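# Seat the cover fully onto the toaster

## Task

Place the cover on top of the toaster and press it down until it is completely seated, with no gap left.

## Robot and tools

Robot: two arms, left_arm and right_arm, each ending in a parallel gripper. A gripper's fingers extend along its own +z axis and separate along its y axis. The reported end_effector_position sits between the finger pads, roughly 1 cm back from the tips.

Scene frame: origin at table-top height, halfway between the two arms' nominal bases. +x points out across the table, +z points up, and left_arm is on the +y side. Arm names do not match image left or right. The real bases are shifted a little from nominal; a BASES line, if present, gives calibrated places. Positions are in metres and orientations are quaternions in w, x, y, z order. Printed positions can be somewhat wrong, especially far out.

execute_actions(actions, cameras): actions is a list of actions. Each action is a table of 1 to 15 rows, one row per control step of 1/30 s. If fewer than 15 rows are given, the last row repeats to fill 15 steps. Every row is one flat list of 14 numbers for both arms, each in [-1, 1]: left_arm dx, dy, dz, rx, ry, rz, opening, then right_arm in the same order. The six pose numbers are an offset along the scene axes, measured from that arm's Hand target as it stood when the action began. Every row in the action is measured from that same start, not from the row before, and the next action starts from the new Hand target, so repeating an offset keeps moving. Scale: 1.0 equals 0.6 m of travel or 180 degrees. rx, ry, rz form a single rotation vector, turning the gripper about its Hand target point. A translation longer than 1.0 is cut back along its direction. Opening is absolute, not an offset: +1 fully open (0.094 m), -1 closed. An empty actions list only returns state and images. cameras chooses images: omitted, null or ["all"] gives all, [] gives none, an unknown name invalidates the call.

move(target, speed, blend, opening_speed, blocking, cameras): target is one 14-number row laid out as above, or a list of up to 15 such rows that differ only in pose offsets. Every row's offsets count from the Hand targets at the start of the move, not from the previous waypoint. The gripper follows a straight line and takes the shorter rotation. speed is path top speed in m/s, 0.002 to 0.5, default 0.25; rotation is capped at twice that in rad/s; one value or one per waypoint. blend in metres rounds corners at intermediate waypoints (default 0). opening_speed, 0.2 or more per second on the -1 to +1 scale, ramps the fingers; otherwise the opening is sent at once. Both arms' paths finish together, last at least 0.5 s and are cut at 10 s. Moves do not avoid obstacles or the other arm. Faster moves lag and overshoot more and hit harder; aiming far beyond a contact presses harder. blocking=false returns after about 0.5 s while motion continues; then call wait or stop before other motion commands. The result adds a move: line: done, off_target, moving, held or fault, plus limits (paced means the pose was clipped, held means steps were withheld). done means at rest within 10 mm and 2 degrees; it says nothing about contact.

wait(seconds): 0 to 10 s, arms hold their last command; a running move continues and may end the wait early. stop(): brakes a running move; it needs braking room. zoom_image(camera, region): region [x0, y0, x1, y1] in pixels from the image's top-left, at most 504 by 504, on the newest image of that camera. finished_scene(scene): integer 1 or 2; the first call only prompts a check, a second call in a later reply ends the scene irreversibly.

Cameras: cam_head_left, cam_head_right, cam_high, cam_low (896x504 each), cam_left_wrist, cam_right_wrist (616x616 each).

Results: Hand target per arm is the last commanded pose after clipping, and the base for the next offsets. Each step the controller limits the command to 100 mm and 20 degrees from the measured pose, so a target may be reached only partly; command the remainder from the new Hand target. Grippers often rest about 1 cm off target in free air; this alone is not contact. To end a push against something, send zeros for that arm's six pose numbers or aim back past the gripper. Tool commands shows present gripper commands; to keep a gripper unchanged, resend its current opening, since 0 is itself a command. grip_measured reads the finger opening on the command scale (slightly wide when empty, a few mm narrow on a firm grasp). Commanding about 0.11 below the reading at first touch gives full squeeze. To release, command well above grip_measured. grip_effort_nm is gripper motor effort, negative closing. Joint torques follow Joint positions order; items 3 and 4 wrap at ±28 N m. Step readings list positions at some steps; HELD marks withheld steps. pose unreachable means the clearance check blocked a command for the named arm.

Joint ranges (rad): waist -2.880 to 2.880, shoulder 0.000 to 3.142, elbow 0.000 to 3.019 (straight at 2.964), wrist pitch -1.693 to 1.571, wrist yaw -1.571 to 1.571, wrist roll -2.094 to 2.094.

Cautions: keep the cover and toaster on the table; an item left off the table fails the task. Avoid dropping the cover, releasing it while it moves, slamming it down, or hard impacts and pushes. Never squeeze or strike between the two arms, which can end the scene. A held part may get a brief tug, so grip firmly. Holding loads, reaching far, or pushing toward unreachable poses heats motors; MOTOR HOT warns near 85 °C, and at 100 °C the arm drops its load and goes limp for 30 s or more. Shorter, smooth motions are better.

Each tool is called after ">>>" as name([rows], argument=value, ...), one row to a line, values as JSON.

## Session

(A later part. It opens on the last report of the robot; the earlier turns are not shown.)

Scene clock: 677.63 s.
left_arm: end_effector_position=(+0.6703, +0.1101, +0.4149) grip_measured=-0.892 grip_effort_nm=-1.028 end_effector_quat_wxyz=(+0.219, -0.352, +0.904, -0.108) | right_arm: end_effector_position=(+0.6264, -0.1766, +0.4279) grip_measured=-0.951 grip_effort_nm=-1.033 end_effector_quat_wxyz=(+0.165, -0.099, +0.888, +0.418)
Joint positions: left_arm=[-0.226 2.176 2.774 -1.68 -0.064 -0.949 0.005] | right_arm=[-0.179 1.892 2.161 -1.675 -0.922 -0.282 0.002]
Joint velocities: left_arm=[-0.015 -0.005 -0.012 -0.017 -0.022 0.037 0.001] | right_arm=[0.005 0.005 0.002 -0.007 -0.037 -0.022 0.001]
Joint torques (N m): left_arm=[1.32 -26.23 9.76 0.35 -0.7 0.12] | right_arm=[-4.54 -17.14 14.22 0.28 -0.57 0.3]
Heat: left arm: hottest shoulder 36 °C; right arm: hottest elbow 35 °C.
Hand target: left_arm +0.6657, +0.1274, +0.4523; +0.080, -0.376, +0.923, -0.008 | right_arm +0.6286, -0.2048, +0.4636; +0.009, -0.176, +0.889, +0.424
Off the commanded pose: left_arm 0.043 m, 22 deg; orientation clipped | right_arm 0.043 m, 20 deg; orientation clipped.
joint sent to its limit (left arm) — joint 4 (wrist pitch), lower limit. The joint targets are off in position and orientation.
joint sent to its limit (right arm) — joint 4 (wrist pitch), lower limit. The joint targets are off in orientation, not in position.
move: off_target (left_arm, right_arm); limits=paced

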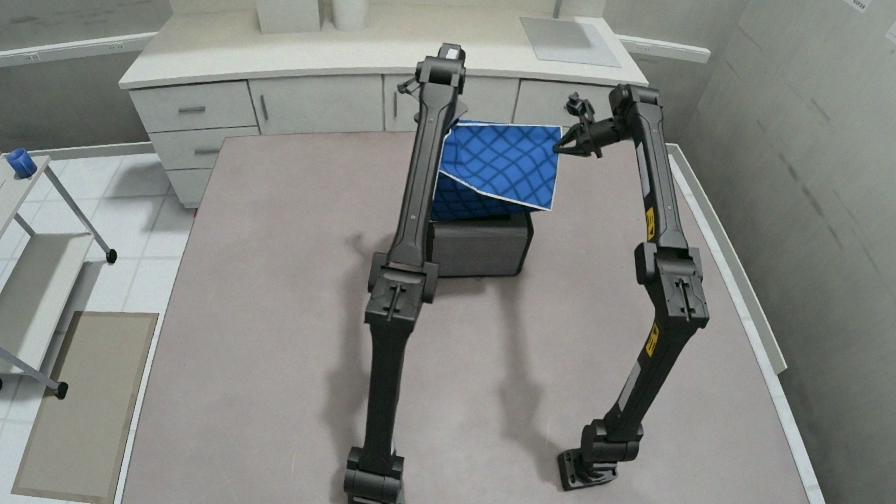

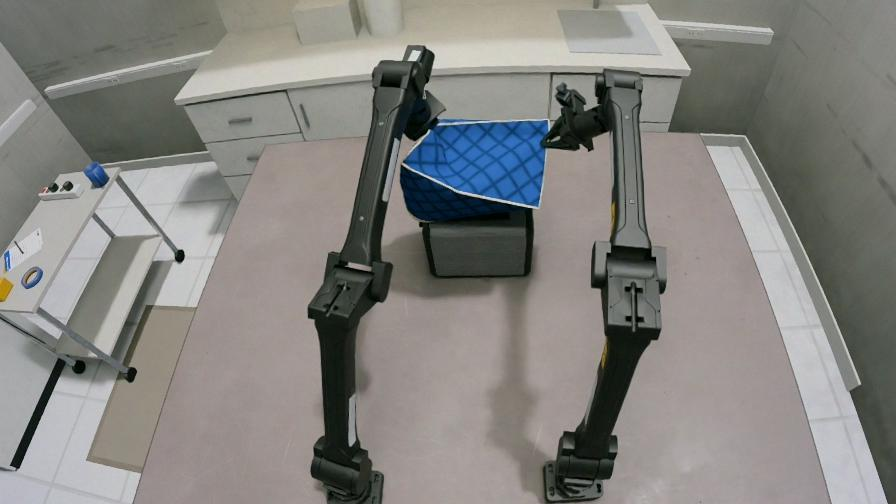

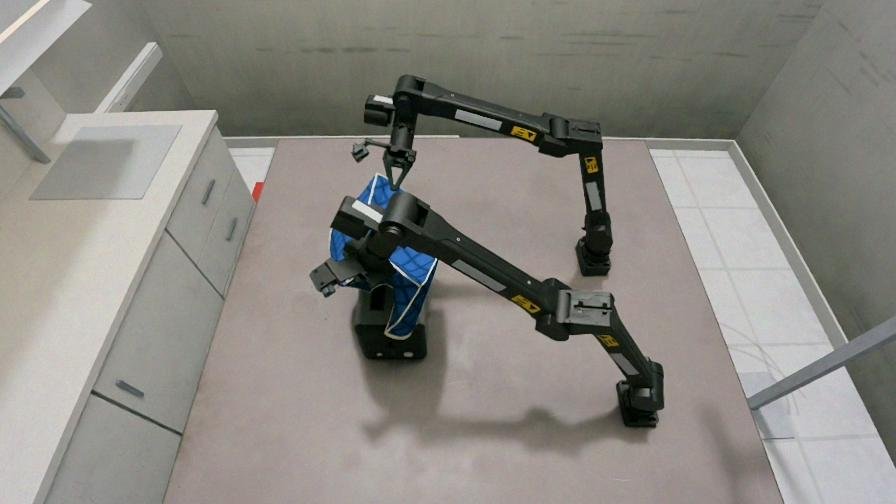

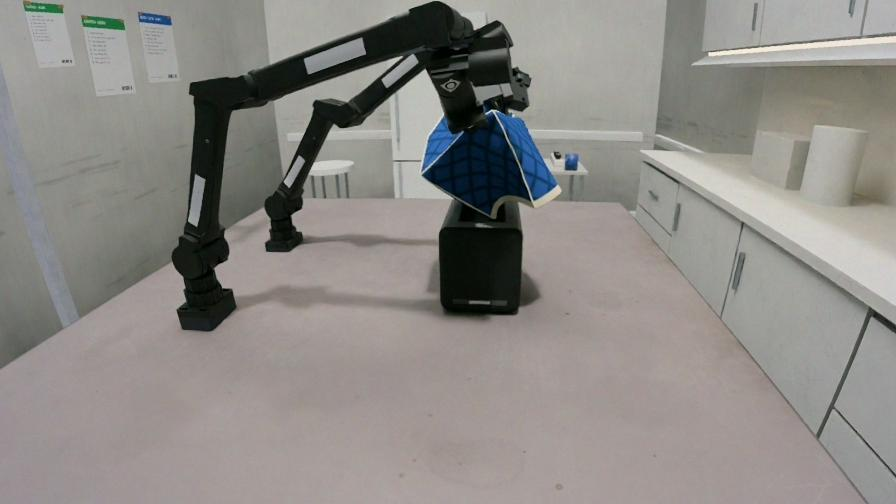

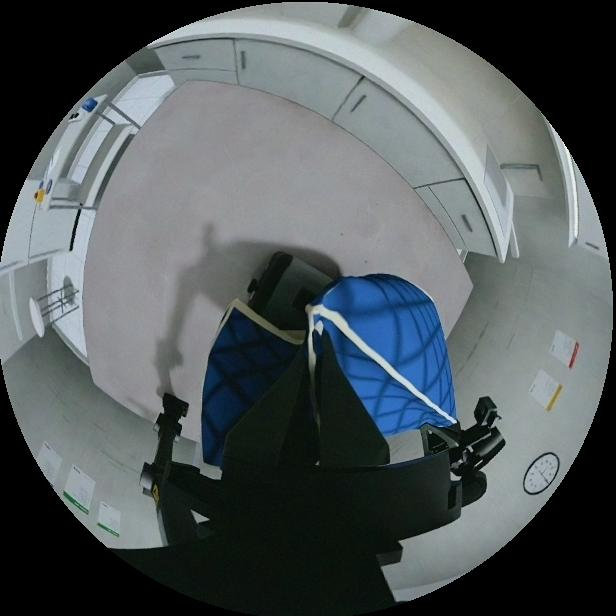

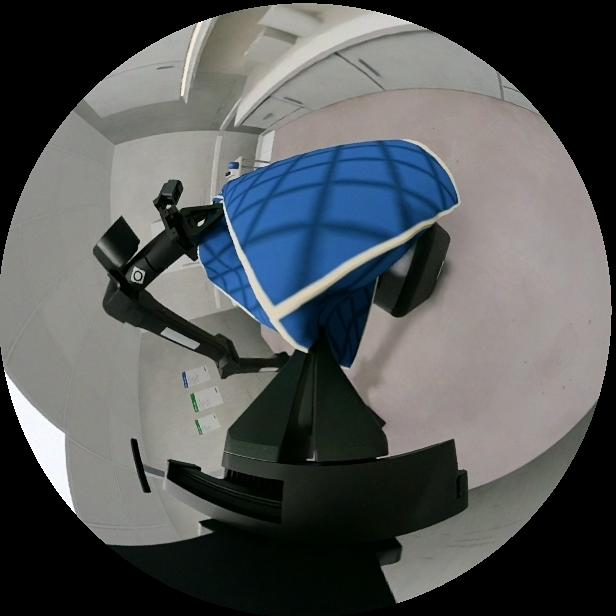

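>>> move(target=[0.02,0.0,-0.18,0,0,0,-1,-0.1,0.0,-0.18,0,0,0,-1], speed=0.12)

>>> zoom_image(camera="cam_low", region=[380, 30, 620, 330])

Scene clock: 689.87 s.
left_arm: end_effector_position=(+0.6641, +0.1007, +0.3634) grip_measured=-0.892 grip_effort_nm=-1.028 end_effector_quat_wxyz=(+0.165, -0.347, +0.920, -0.080) | right_arm: end_effector_position=(+0.5748, -0.1756, +0.3560) grip_measured=-0.951 grip_effort_nm=-1.038 end_effector_quat_wxyz=(+0.113, -0.137, +0.894, +0.412)
Joint positions: left_arm=[-0.238 2.178 2.659 -1.686 -0.051 -0.946 0.005] | right_arm=[-0.183 1.809 1.871 -1.671 -0.882 -0.47 0.002]
Joint velocities: left_arm=[-0.015 0.005 -0.007 0.012 0.051 -0.081 0] | right_arm=[-0.015 -0.005 -0.012 -0.007 0.051 0.007 0]
Joint torques (N m): left_arm=[2.55 -21.77 7.31 0.36 -1.01 0] | right_arm=[-4.72 -16.03 7.23 -0.12 0.54 -0.12]
Heat: left arm: hottest shoulder 38 °C; right arm: hottest elbow 36 °C.
Hand target: left_arm +0.6779, +0.1291, +0.3443; +0.080, -0.377, +0.923, -0.008 | right_arm +0.5676, -0.2046, +0.3555; +0.009, -0.176, +0.889, +0.423
Off the commanded pose: left_arm 0.036 m, 13 deg | right_arm 0.030 m, 13 deg.
joint sent to its limit (left arm) — joint 4 (wrist pitch), lower limit. The joint targets are off in orientation, not in position.
joint sent to its limit (right arm) — joint 4 (wrist pitch), lower limit. The joint targets are off in orientation, not in position.
move: off_target (left_arm, right_arm)

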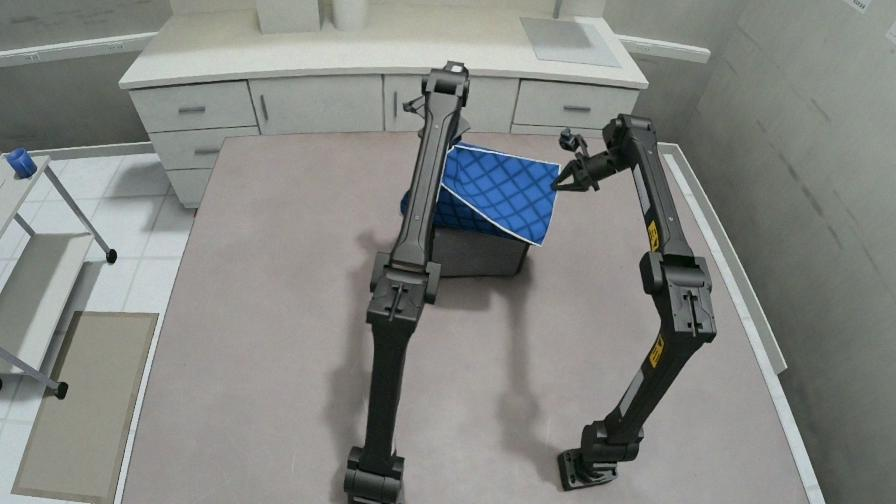

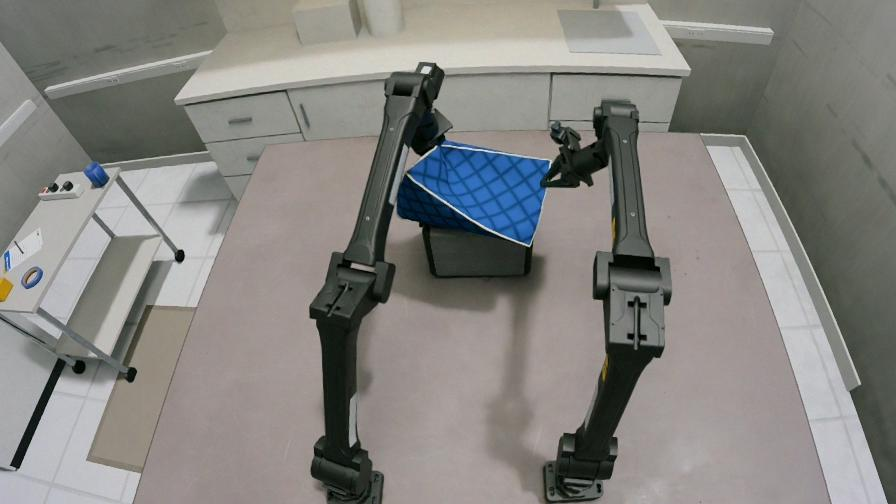

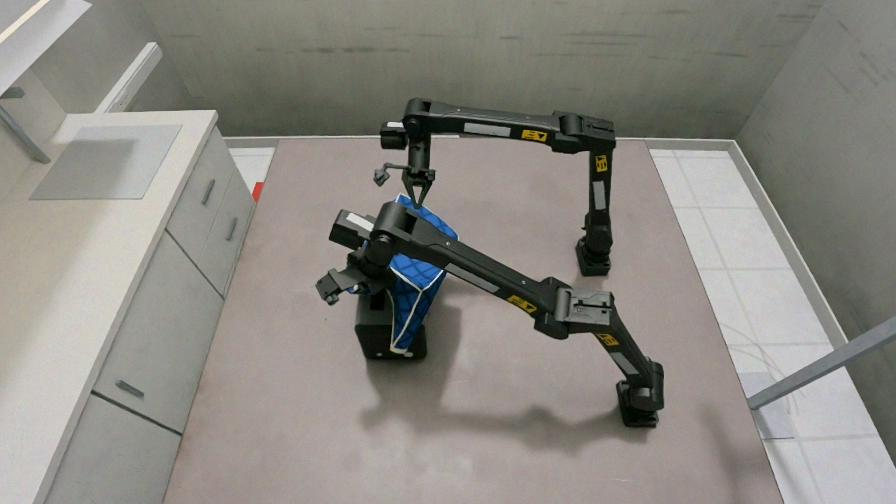

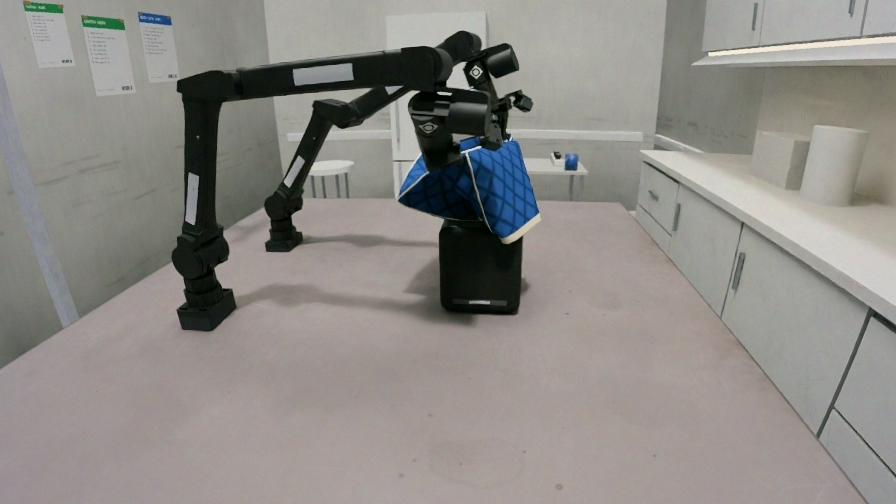

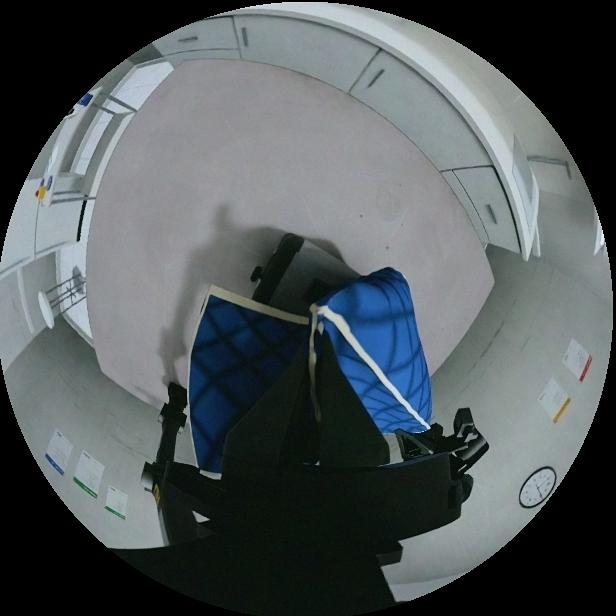

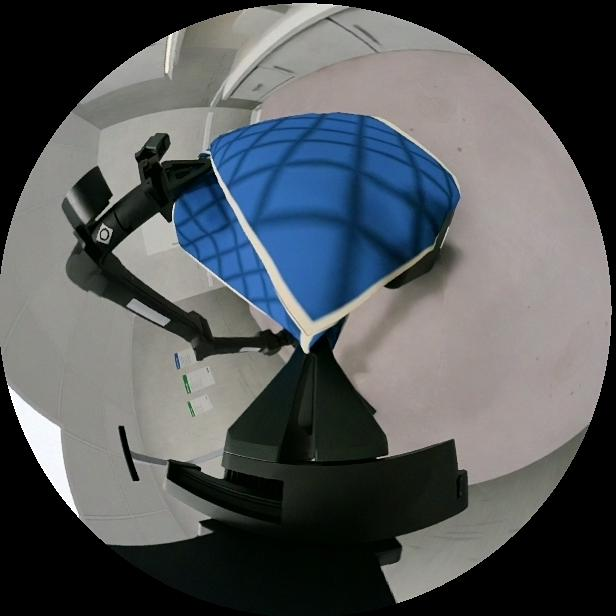

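Scaled by 1.680.

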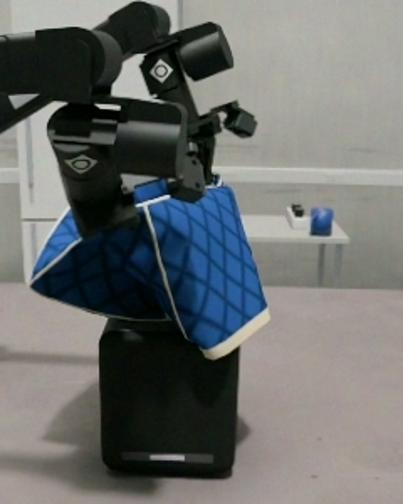

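>>> move([
  [-0.03,-0.0,0.17,0,0,0,-1,0.03,-0.04,0.19,0,0,0,-1],
  [-0.04,-0.04,0.19,0,0,0,-1,0.03,-0.1,0.19,0,0,0,-1],
], speed=0.15, cameras=["cam_head_right","cam_high","cam_low","cam_right_wrist"])

>>> zoom_image(camera="cam_low", region=[380, 30, 620, 330])

Scene clock: 699.30 s.
left_arm: end_effector_position=(+0.6463, +0.0595, +0.4254) grip_measured=-0.892 grip_effort_nm=-1.033 end_effector_quat_wxyz=(+0.209, -0.325, +0.914, -0.123) | right_arm: end_effector_position=(+0.5873, -0.2287, +0.4324) grip_measured=-0.951 grip_effort_nm=-1.028 end_effector_quat_wxyz=(+0.188, -0.083, +0.891, +0.404)
Joint positions: left_arm=[-0.3 2.141 2.744 -1.686 -0.05 -0.965 0.005] | right_arm=[-0.279 1.777 2.012 -1.673 -0.918 -0.363 0.002]
Joint velocities: left_arm=[-0.034 -0.005 -0.007 -0.002 -0.022 -0.066 0] | right_arm=[-0.015 -0.015 0.002 0.002 0.037 -0.051 0]
Joint torques (N m): left_arm=[3.84 -25.52 9.47 0.59 -1.24 -0.1] | right_arm=[-5.6 -15.91 14.63 0.16 -0.27 0.21]
Heat: left arm: hottest elbow 38 °C; right arm: hottest elbow 36 °C.
Hand target: left_arm +0.6536, +0.1035, +0.4579; +0.085, -0.374, +0.923, -0.013 | right_arm +0.5868, -0.2649, +0.4697; +0.034, -0.163, +0.892, +0.421
Off the commanded pose: left_arm 0.057 m, 21 deg; orientation clipped | right_arm 0.052 m, 23 deg; orientation clipped.
joint sent to its limit (left arm) — joint 4 (wrist pitch), lower limit. The joint targets are off in position and orientation.
joint sent to its limit (right arm) — joint 4 (wrist pitch), lower limit. The joint targets are off in orientation, not in position.
move: off_target (left_arm, right_arm); limits=paced
Images, in order (width x height): cam_head_right 896x504, cam_high 896x504, cam_low 896x504, cam_right_wrist 616x616.

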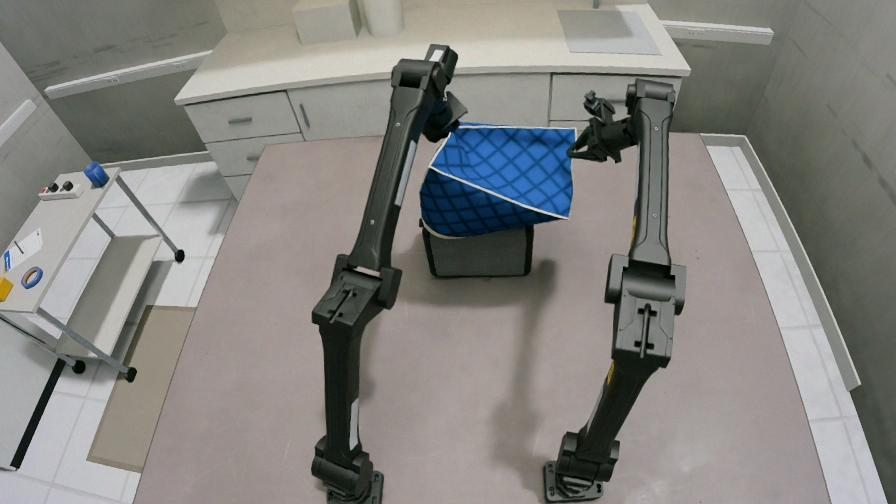

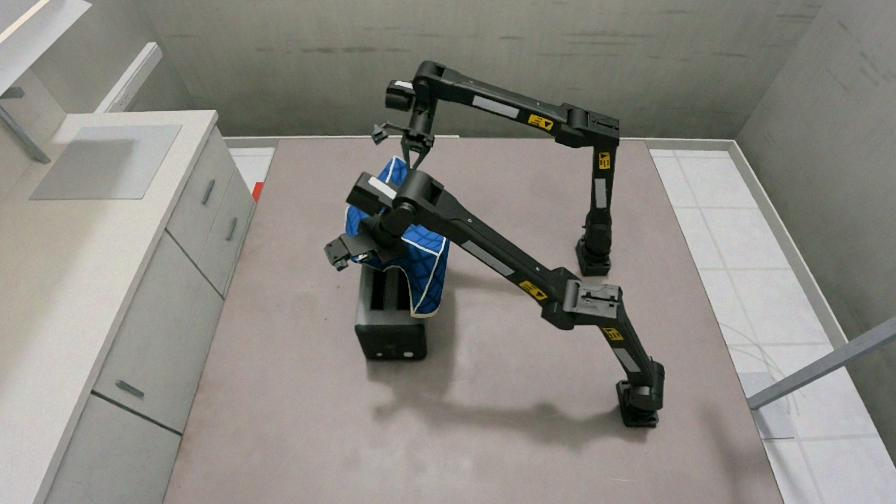

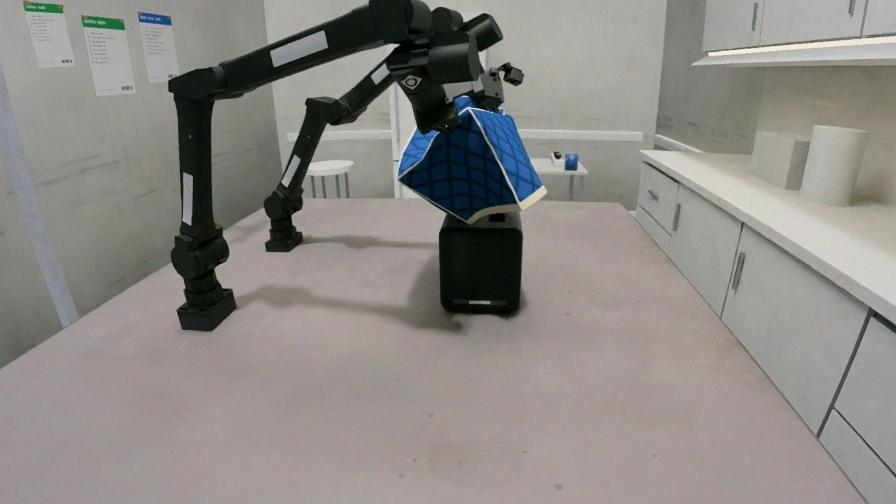

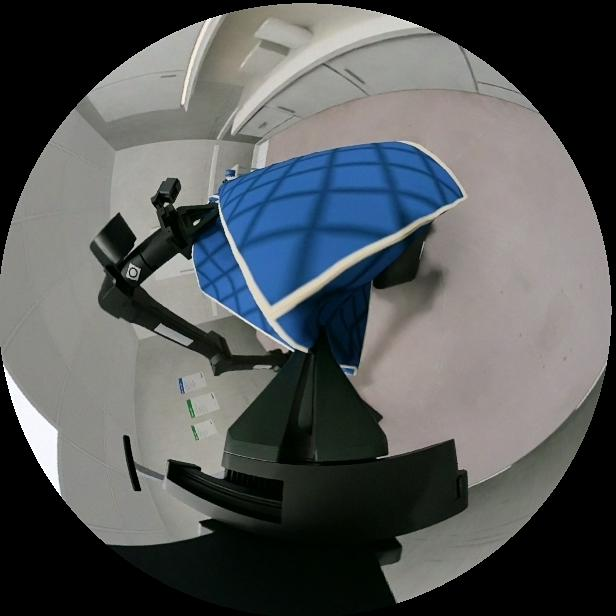

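Scaled by 1.680.

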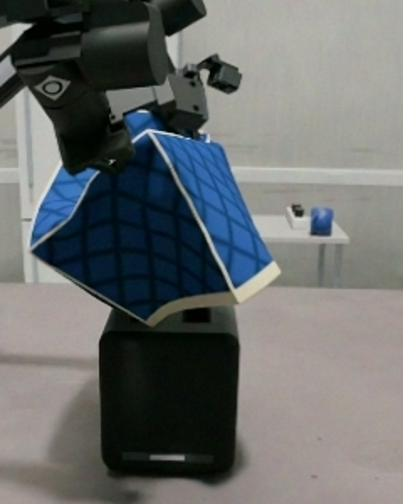

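>>> move([
  [0,0,0.0,0,0,0,-1,-0.09,0.0,0.0,0,0,0,-1],
  [0.0,0,-0.04,0,0,0,-1,-0.08,0.03,-0.17,0,0,0,-1],
  [0.02,0.0,-0.05,0,0,0,-1,-0.02,0.04,-0.24,0,0,0,-1],
], speed=0.15, cameras=["cam_head_right","cam_high","cam_low","cam_right_wrist"])

>>> zoom_image(camera="cam_low", region=[380, 30, 620, 330])

Scene clock: 708.37 s.
left_arm: end_effector_position=(+0.6469, +0.0502, +0.4084) grip_measured=-0.892 grip_effort_nm=-1.023 end_effector_quat_wxyz=(+0.194, -0.321, +0.919, -0.118) | right_arm: end_effector_position=(+0.5637, -0.2223, +0.3412) grip_measured=-0.951 grip_effort_nm=-1.028 end_effector_quat_wxyz=(+0.127, -0.124, +0.895, +0.408)
Joint positions: left_arm=[-0.31 2.154 2.725 -1.686 -0.04 -0.967 0.005] | right_arm=[-0.271 1.793 1.807 -1.671 -0.881 -0.55 0.002]
Joint velocities: left_arm=[0.015 0.005 -0.012 -0.002 -0.007 0.037 0] | right_arm=[-0.005 -0.005 0.002 -0.012 -0.022 -0.037 0]
Joint torques (N m): left_arm=[5.36 -24 10.03 0.47 -1.4 -0.07] | right_arm=[-2.55 -11.69 11.34 -0.23 0.94 -0.19]
Heat: left arm: hottest elbow 38 °C; right arm: hottest elbow 38 °C.
Hand target: left_arm +0.6657, +0.1040, +0.4280; +0.085, -0.374, +0.923, -0.013 | right_arm +0.5735, -0.2403, +0.3251; +0.034, -0.163, +0.892, +0.421
Off the commanded pose: left_arm 0.060 m, 18 deg | right_arm 0.027 m, 12 deg.
joint sent to its limit (left arm) — joint 4 (wrist pitch), lower limit. The joint targets are off in position and orientation.
joint sent to its limit (right arm) — joint 4 (wrist pitch), lower limit. The joint targets are off in orientation, not in position.
move: off_target (left_arm, right_arm); limits=paced
Images, in order (width x height): cam_head_right 896x504, cam_high 896x504, cam_low 896x504, cam_right_wrist 616x616.

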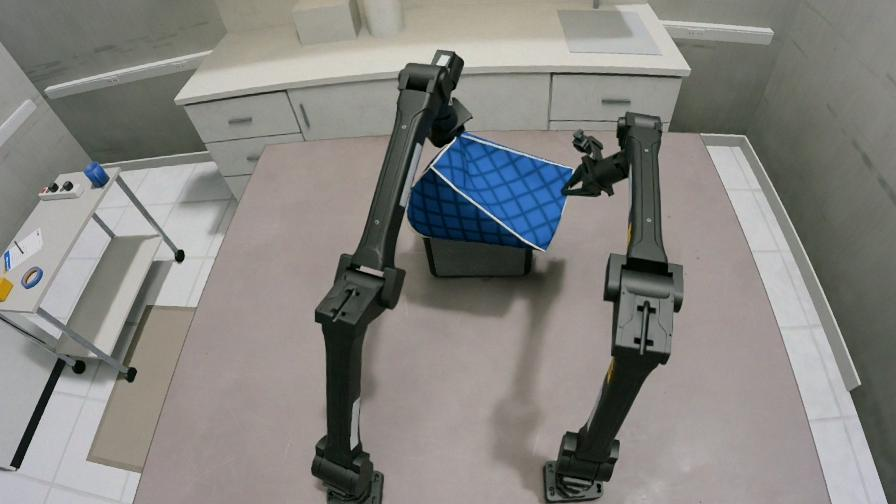

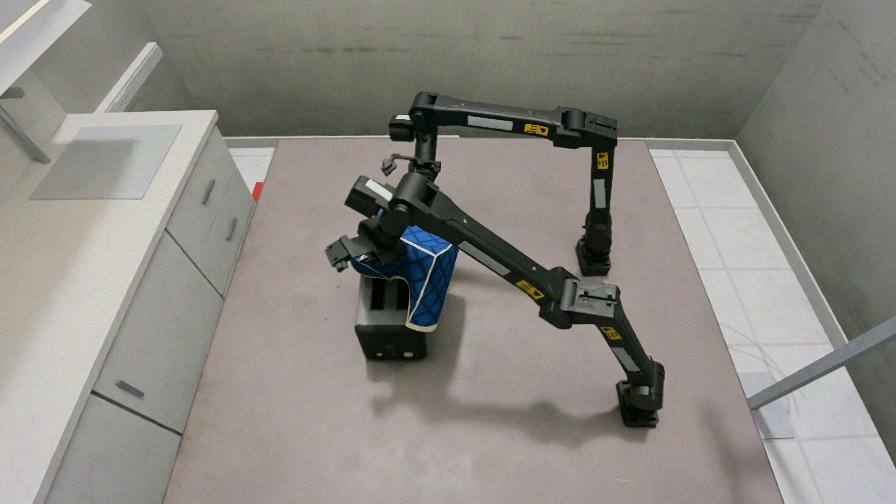

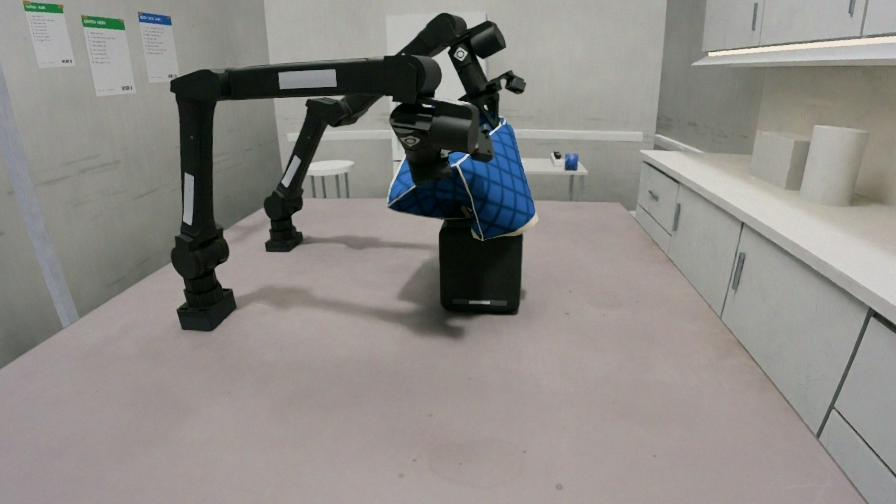

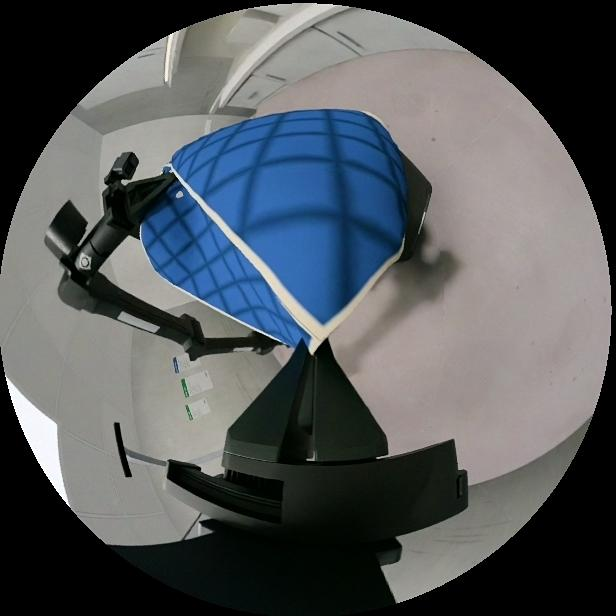

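Scaled by 1.680.

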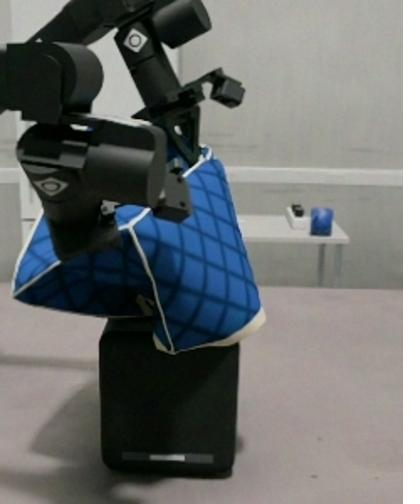

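>>> move([
  [-0.02,-0.04,0.08,0,0,0,-1,0.02,-0.04,0.24,0,0,0,-1],
  [-0.05,-0.12,0.08,0,0,0,-1,0.0,-0.14,0.24,0,0,0,-1],
  [-0.05,-0.12,0.05,0,0,0,-1,0.0,-0.15,0.0,0,0,0,-1],
], speed=0.15, cameras=["cam_head_right","cam_high","cam_low","cam_right_wrist"])

>>> zoom_image(camera="cam_low", region=[380, 30, 620, 330])

Scene clock: 717.23 s.
left_arm: end_effector_position=(+0.6236, -0.0153, +0.4318) grip_measured=-0.892 grip_effort_nm=-1.033 end_effector_quat_wxyz=(+0.207, -0.313, +0.915, -0.147) | right_arm: end_effector_position=(+0.5735, -0.2998, +0.3548) grip_measured=-0.951 grip_effort_nm=-1.038 end_effector_quat_wxyz=(+0.185, -0.119, +0.901, +0.373)
Joint positions: left_arm=[-0.411 2.154 2.779 -1.686 -0.057 -1.049 0.005] | right_arm=[-0.397 1.814 1.882 -1.676 -0.858 -0.64 0.002]
Joint velocities: left_arm=[-0.005 -0.015 0.002 0.042 -0.037 0.022 -0.001] | right_arm=[0.005 -0.005 0.022 -0.022 -0.037 -0.125 0]
Joint torques (N m): left_arm=[4.07 -25.58 7.79 0.58 -1.41 -0.14] | right_arm=[-4.19 -12.34 8.06 -0.02 1 -0.11]
Heat: left arm: hottest elbow 39 °C; right arm: hottest elbow 38 °C.
Hand target: left_arm +0.6352, +0.0314, +0.4566; +0.097, -0.368, +0.924, -0.026 | right_arm +0.5736, -0.3304, +0.3244; +0.033, -0.163, +0.892, +0.420
Off the commanded pose: left_arm 0.055 m, 22 deg; orientation clipped | right_arm 0.043 m, 19 deg.
joint sent to its limit (left arm) — joint 4 (wrist pitch), lower limit. The joint targets are off in position and orientation.
joint sent to its limit (right arm) — joint 4 (wrist pitch), lower limit. The joint targets are off in orientation, not in position.
move: off_target (left_arm, right_arm); limits=paced
Images, in order (width x height): cam_head_right 896x504, cam_high 896x504, cam_low 896x504, cam_right_wrist 616x616.

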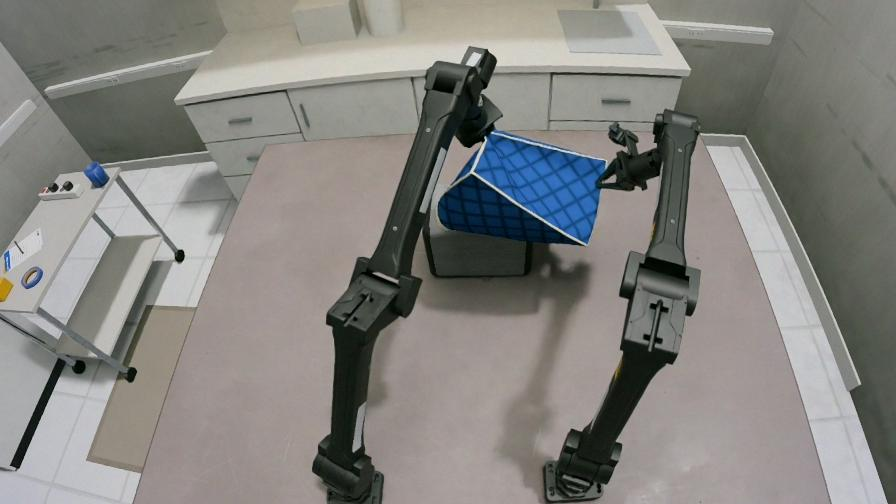

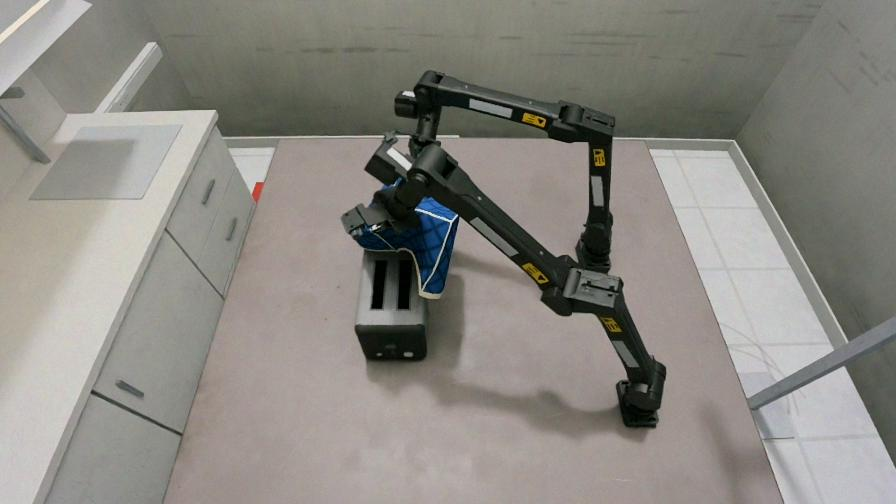

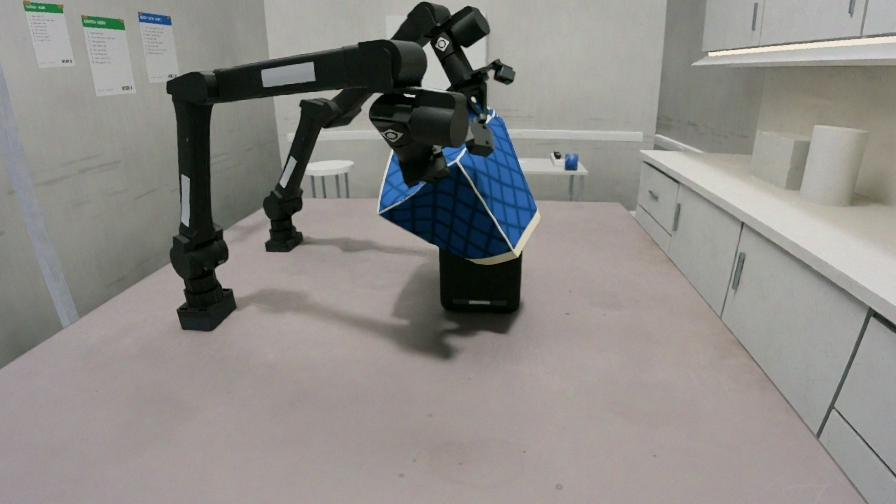

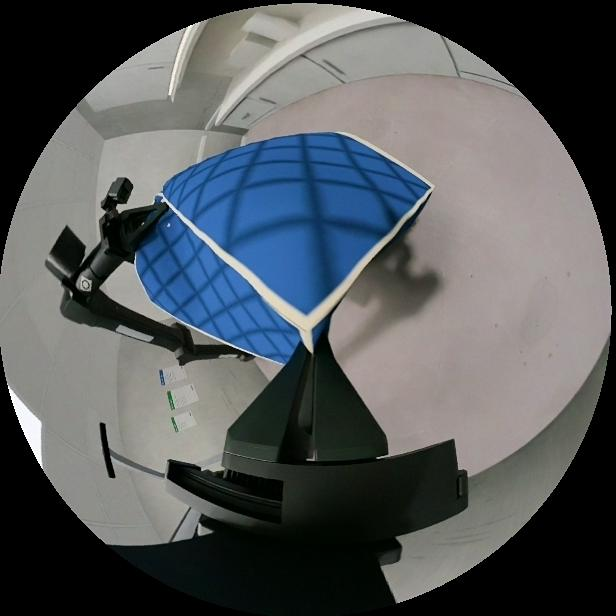

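Scaled by 1.680.

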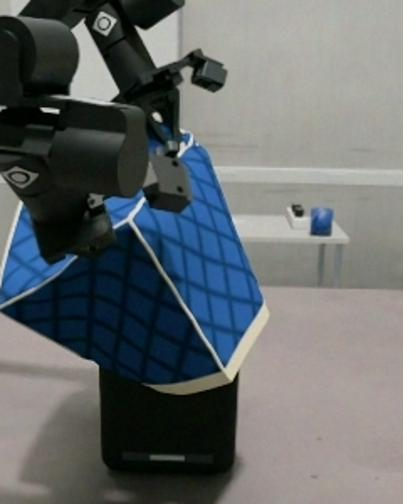

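>>> move([
  [0.0,0,0,0,0,0,-1,0,0.0,-0.06,0,0,0,-1],
  [0.05,0.03,0.0,0,0,0,-1,0.12,0.03,-0.08,0,0,0,-1],
  [0.07,0.08,-0.03,0,0,0,-1,0.15,0.1,-0.12,0,0,0,-1],
], speed=0.12, cameras=["cam_head_right","cam_high","cam_low","cam_right_wrist"])

>>> zoom_image(camera="cam_low", region=[380, 30, 620, 330])

Scene clock: 727.20 s.
left_arm: end_effector_position=(+0.6615, +0.0272, +0.4008) grip_measured=-0.892 grip_effort_nm=-1.023 end_effector_quat_wxyz=(+0.203, -0.325, +0.914, -0.133) | right_arm: end_effector_position=(+0.6503, -0.2413, +0.2747) grip_measured=-0.951 grip_effort_nm=-1.038 end_effector_quat_wxyz=(+0.123, -0.149, +0.896, +0.401)
Joint positions: left_arm=[-0.334 2.23 2.833 -1.686 -0.043 -1.002 0.005] | right_arm=[-0.265 2.079 2.075 -1.676 -0.86 -0.608 0.002]
Joint velocities: left_arm=[0.015 -0.005 -0.007 -0.007 0.007 0.022 -0.001] | right_arm=[-0.015 -0.015 -0.002 0.007 0.081 0.037 0]
Joint torques (N m): left_arm=[5.01 -25.76 11.64 0.44 -1.13 0.1] | right_arm=[-3.96 -14.1 12.21 -0.09 0.44 0.17]
Heat: left arm: hottest elbow 39 °C; right arm: hottest elbow 38 °C.
Hand target: left_arm +0.6777, +0.0796, +0.4399; +0.097, -0.368, +0.924, -0.026 | right_arm +0.6626, -0.2693, +0.2521; +0.034, -0.163, +0.892, +0.421
Off the commanded pose: left_arm 0.066 m, 18 deg | right_arm 0.039 m, 11 deg.
joint sent to its limit (left arm) — joint 4 (wrist pitch), lower limit. The joint targets are off in position and orientation.
joint sent to its limit (right arm) — joint 4 (wrist pitch), lower limit. The joint targets are off in position and orientation.
move: off_target (left_arm, right_arm)
Images, in order (width x height): cam_head_right 896x504, cam_high 896x504, cam_low 896x504, cam_right_wrist 616x616.

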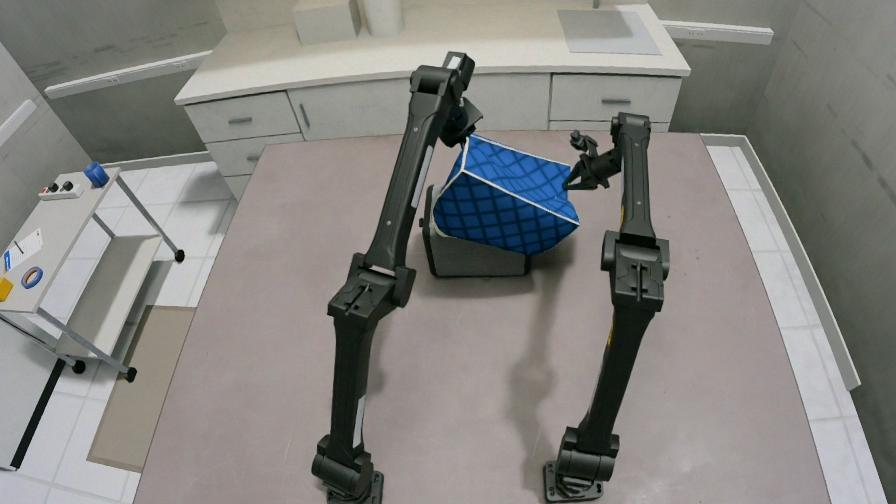

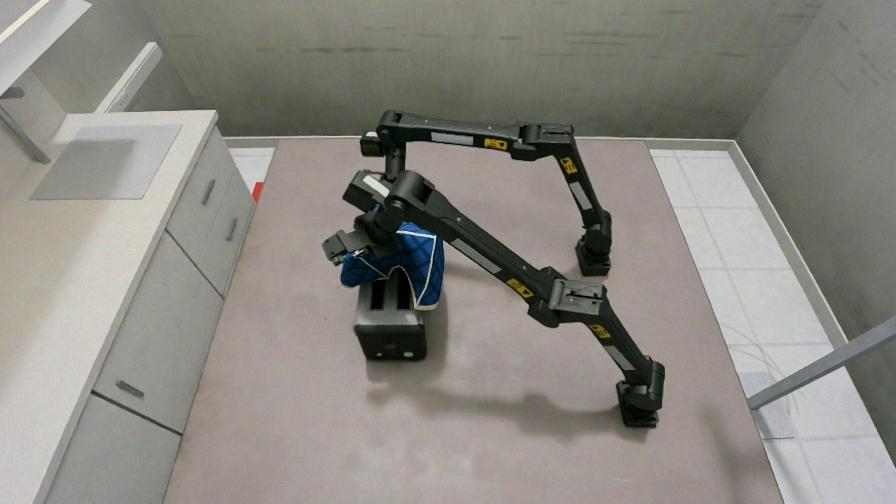

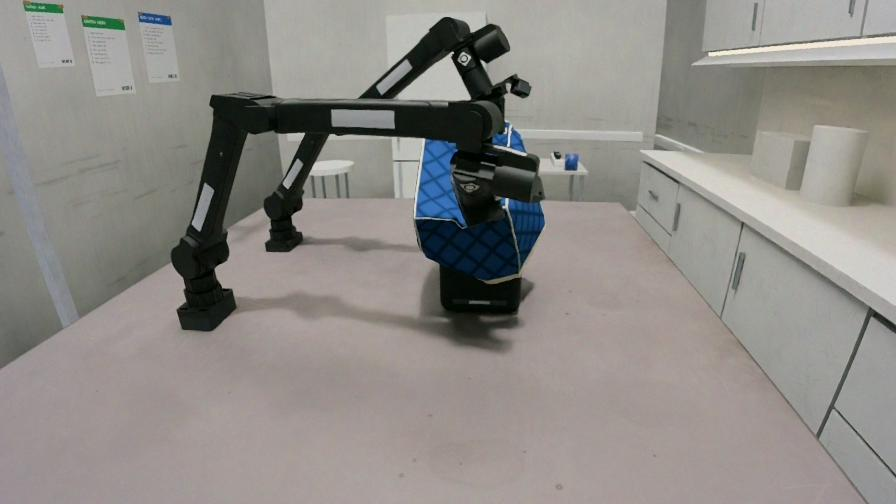

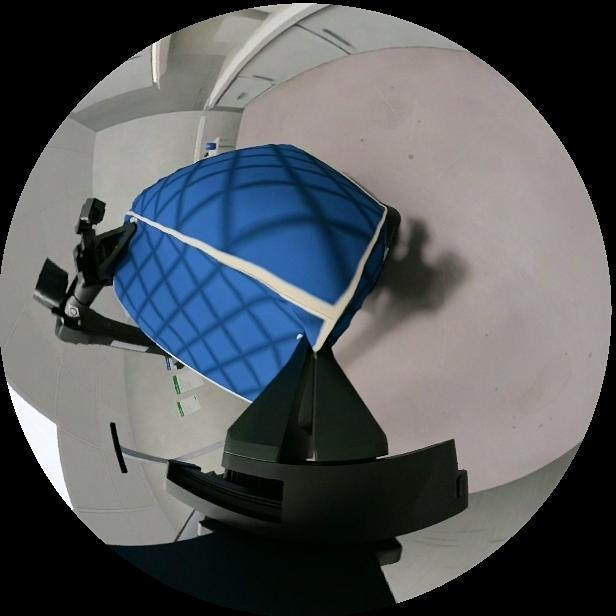

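Scaled by 1.680.

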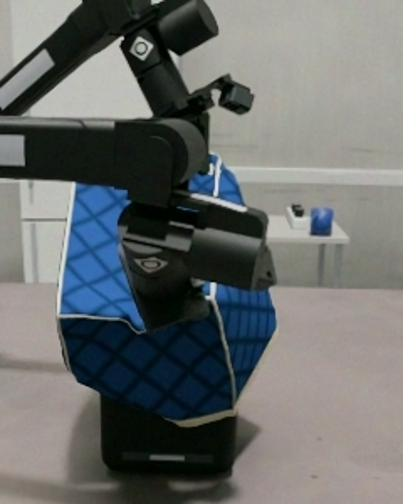

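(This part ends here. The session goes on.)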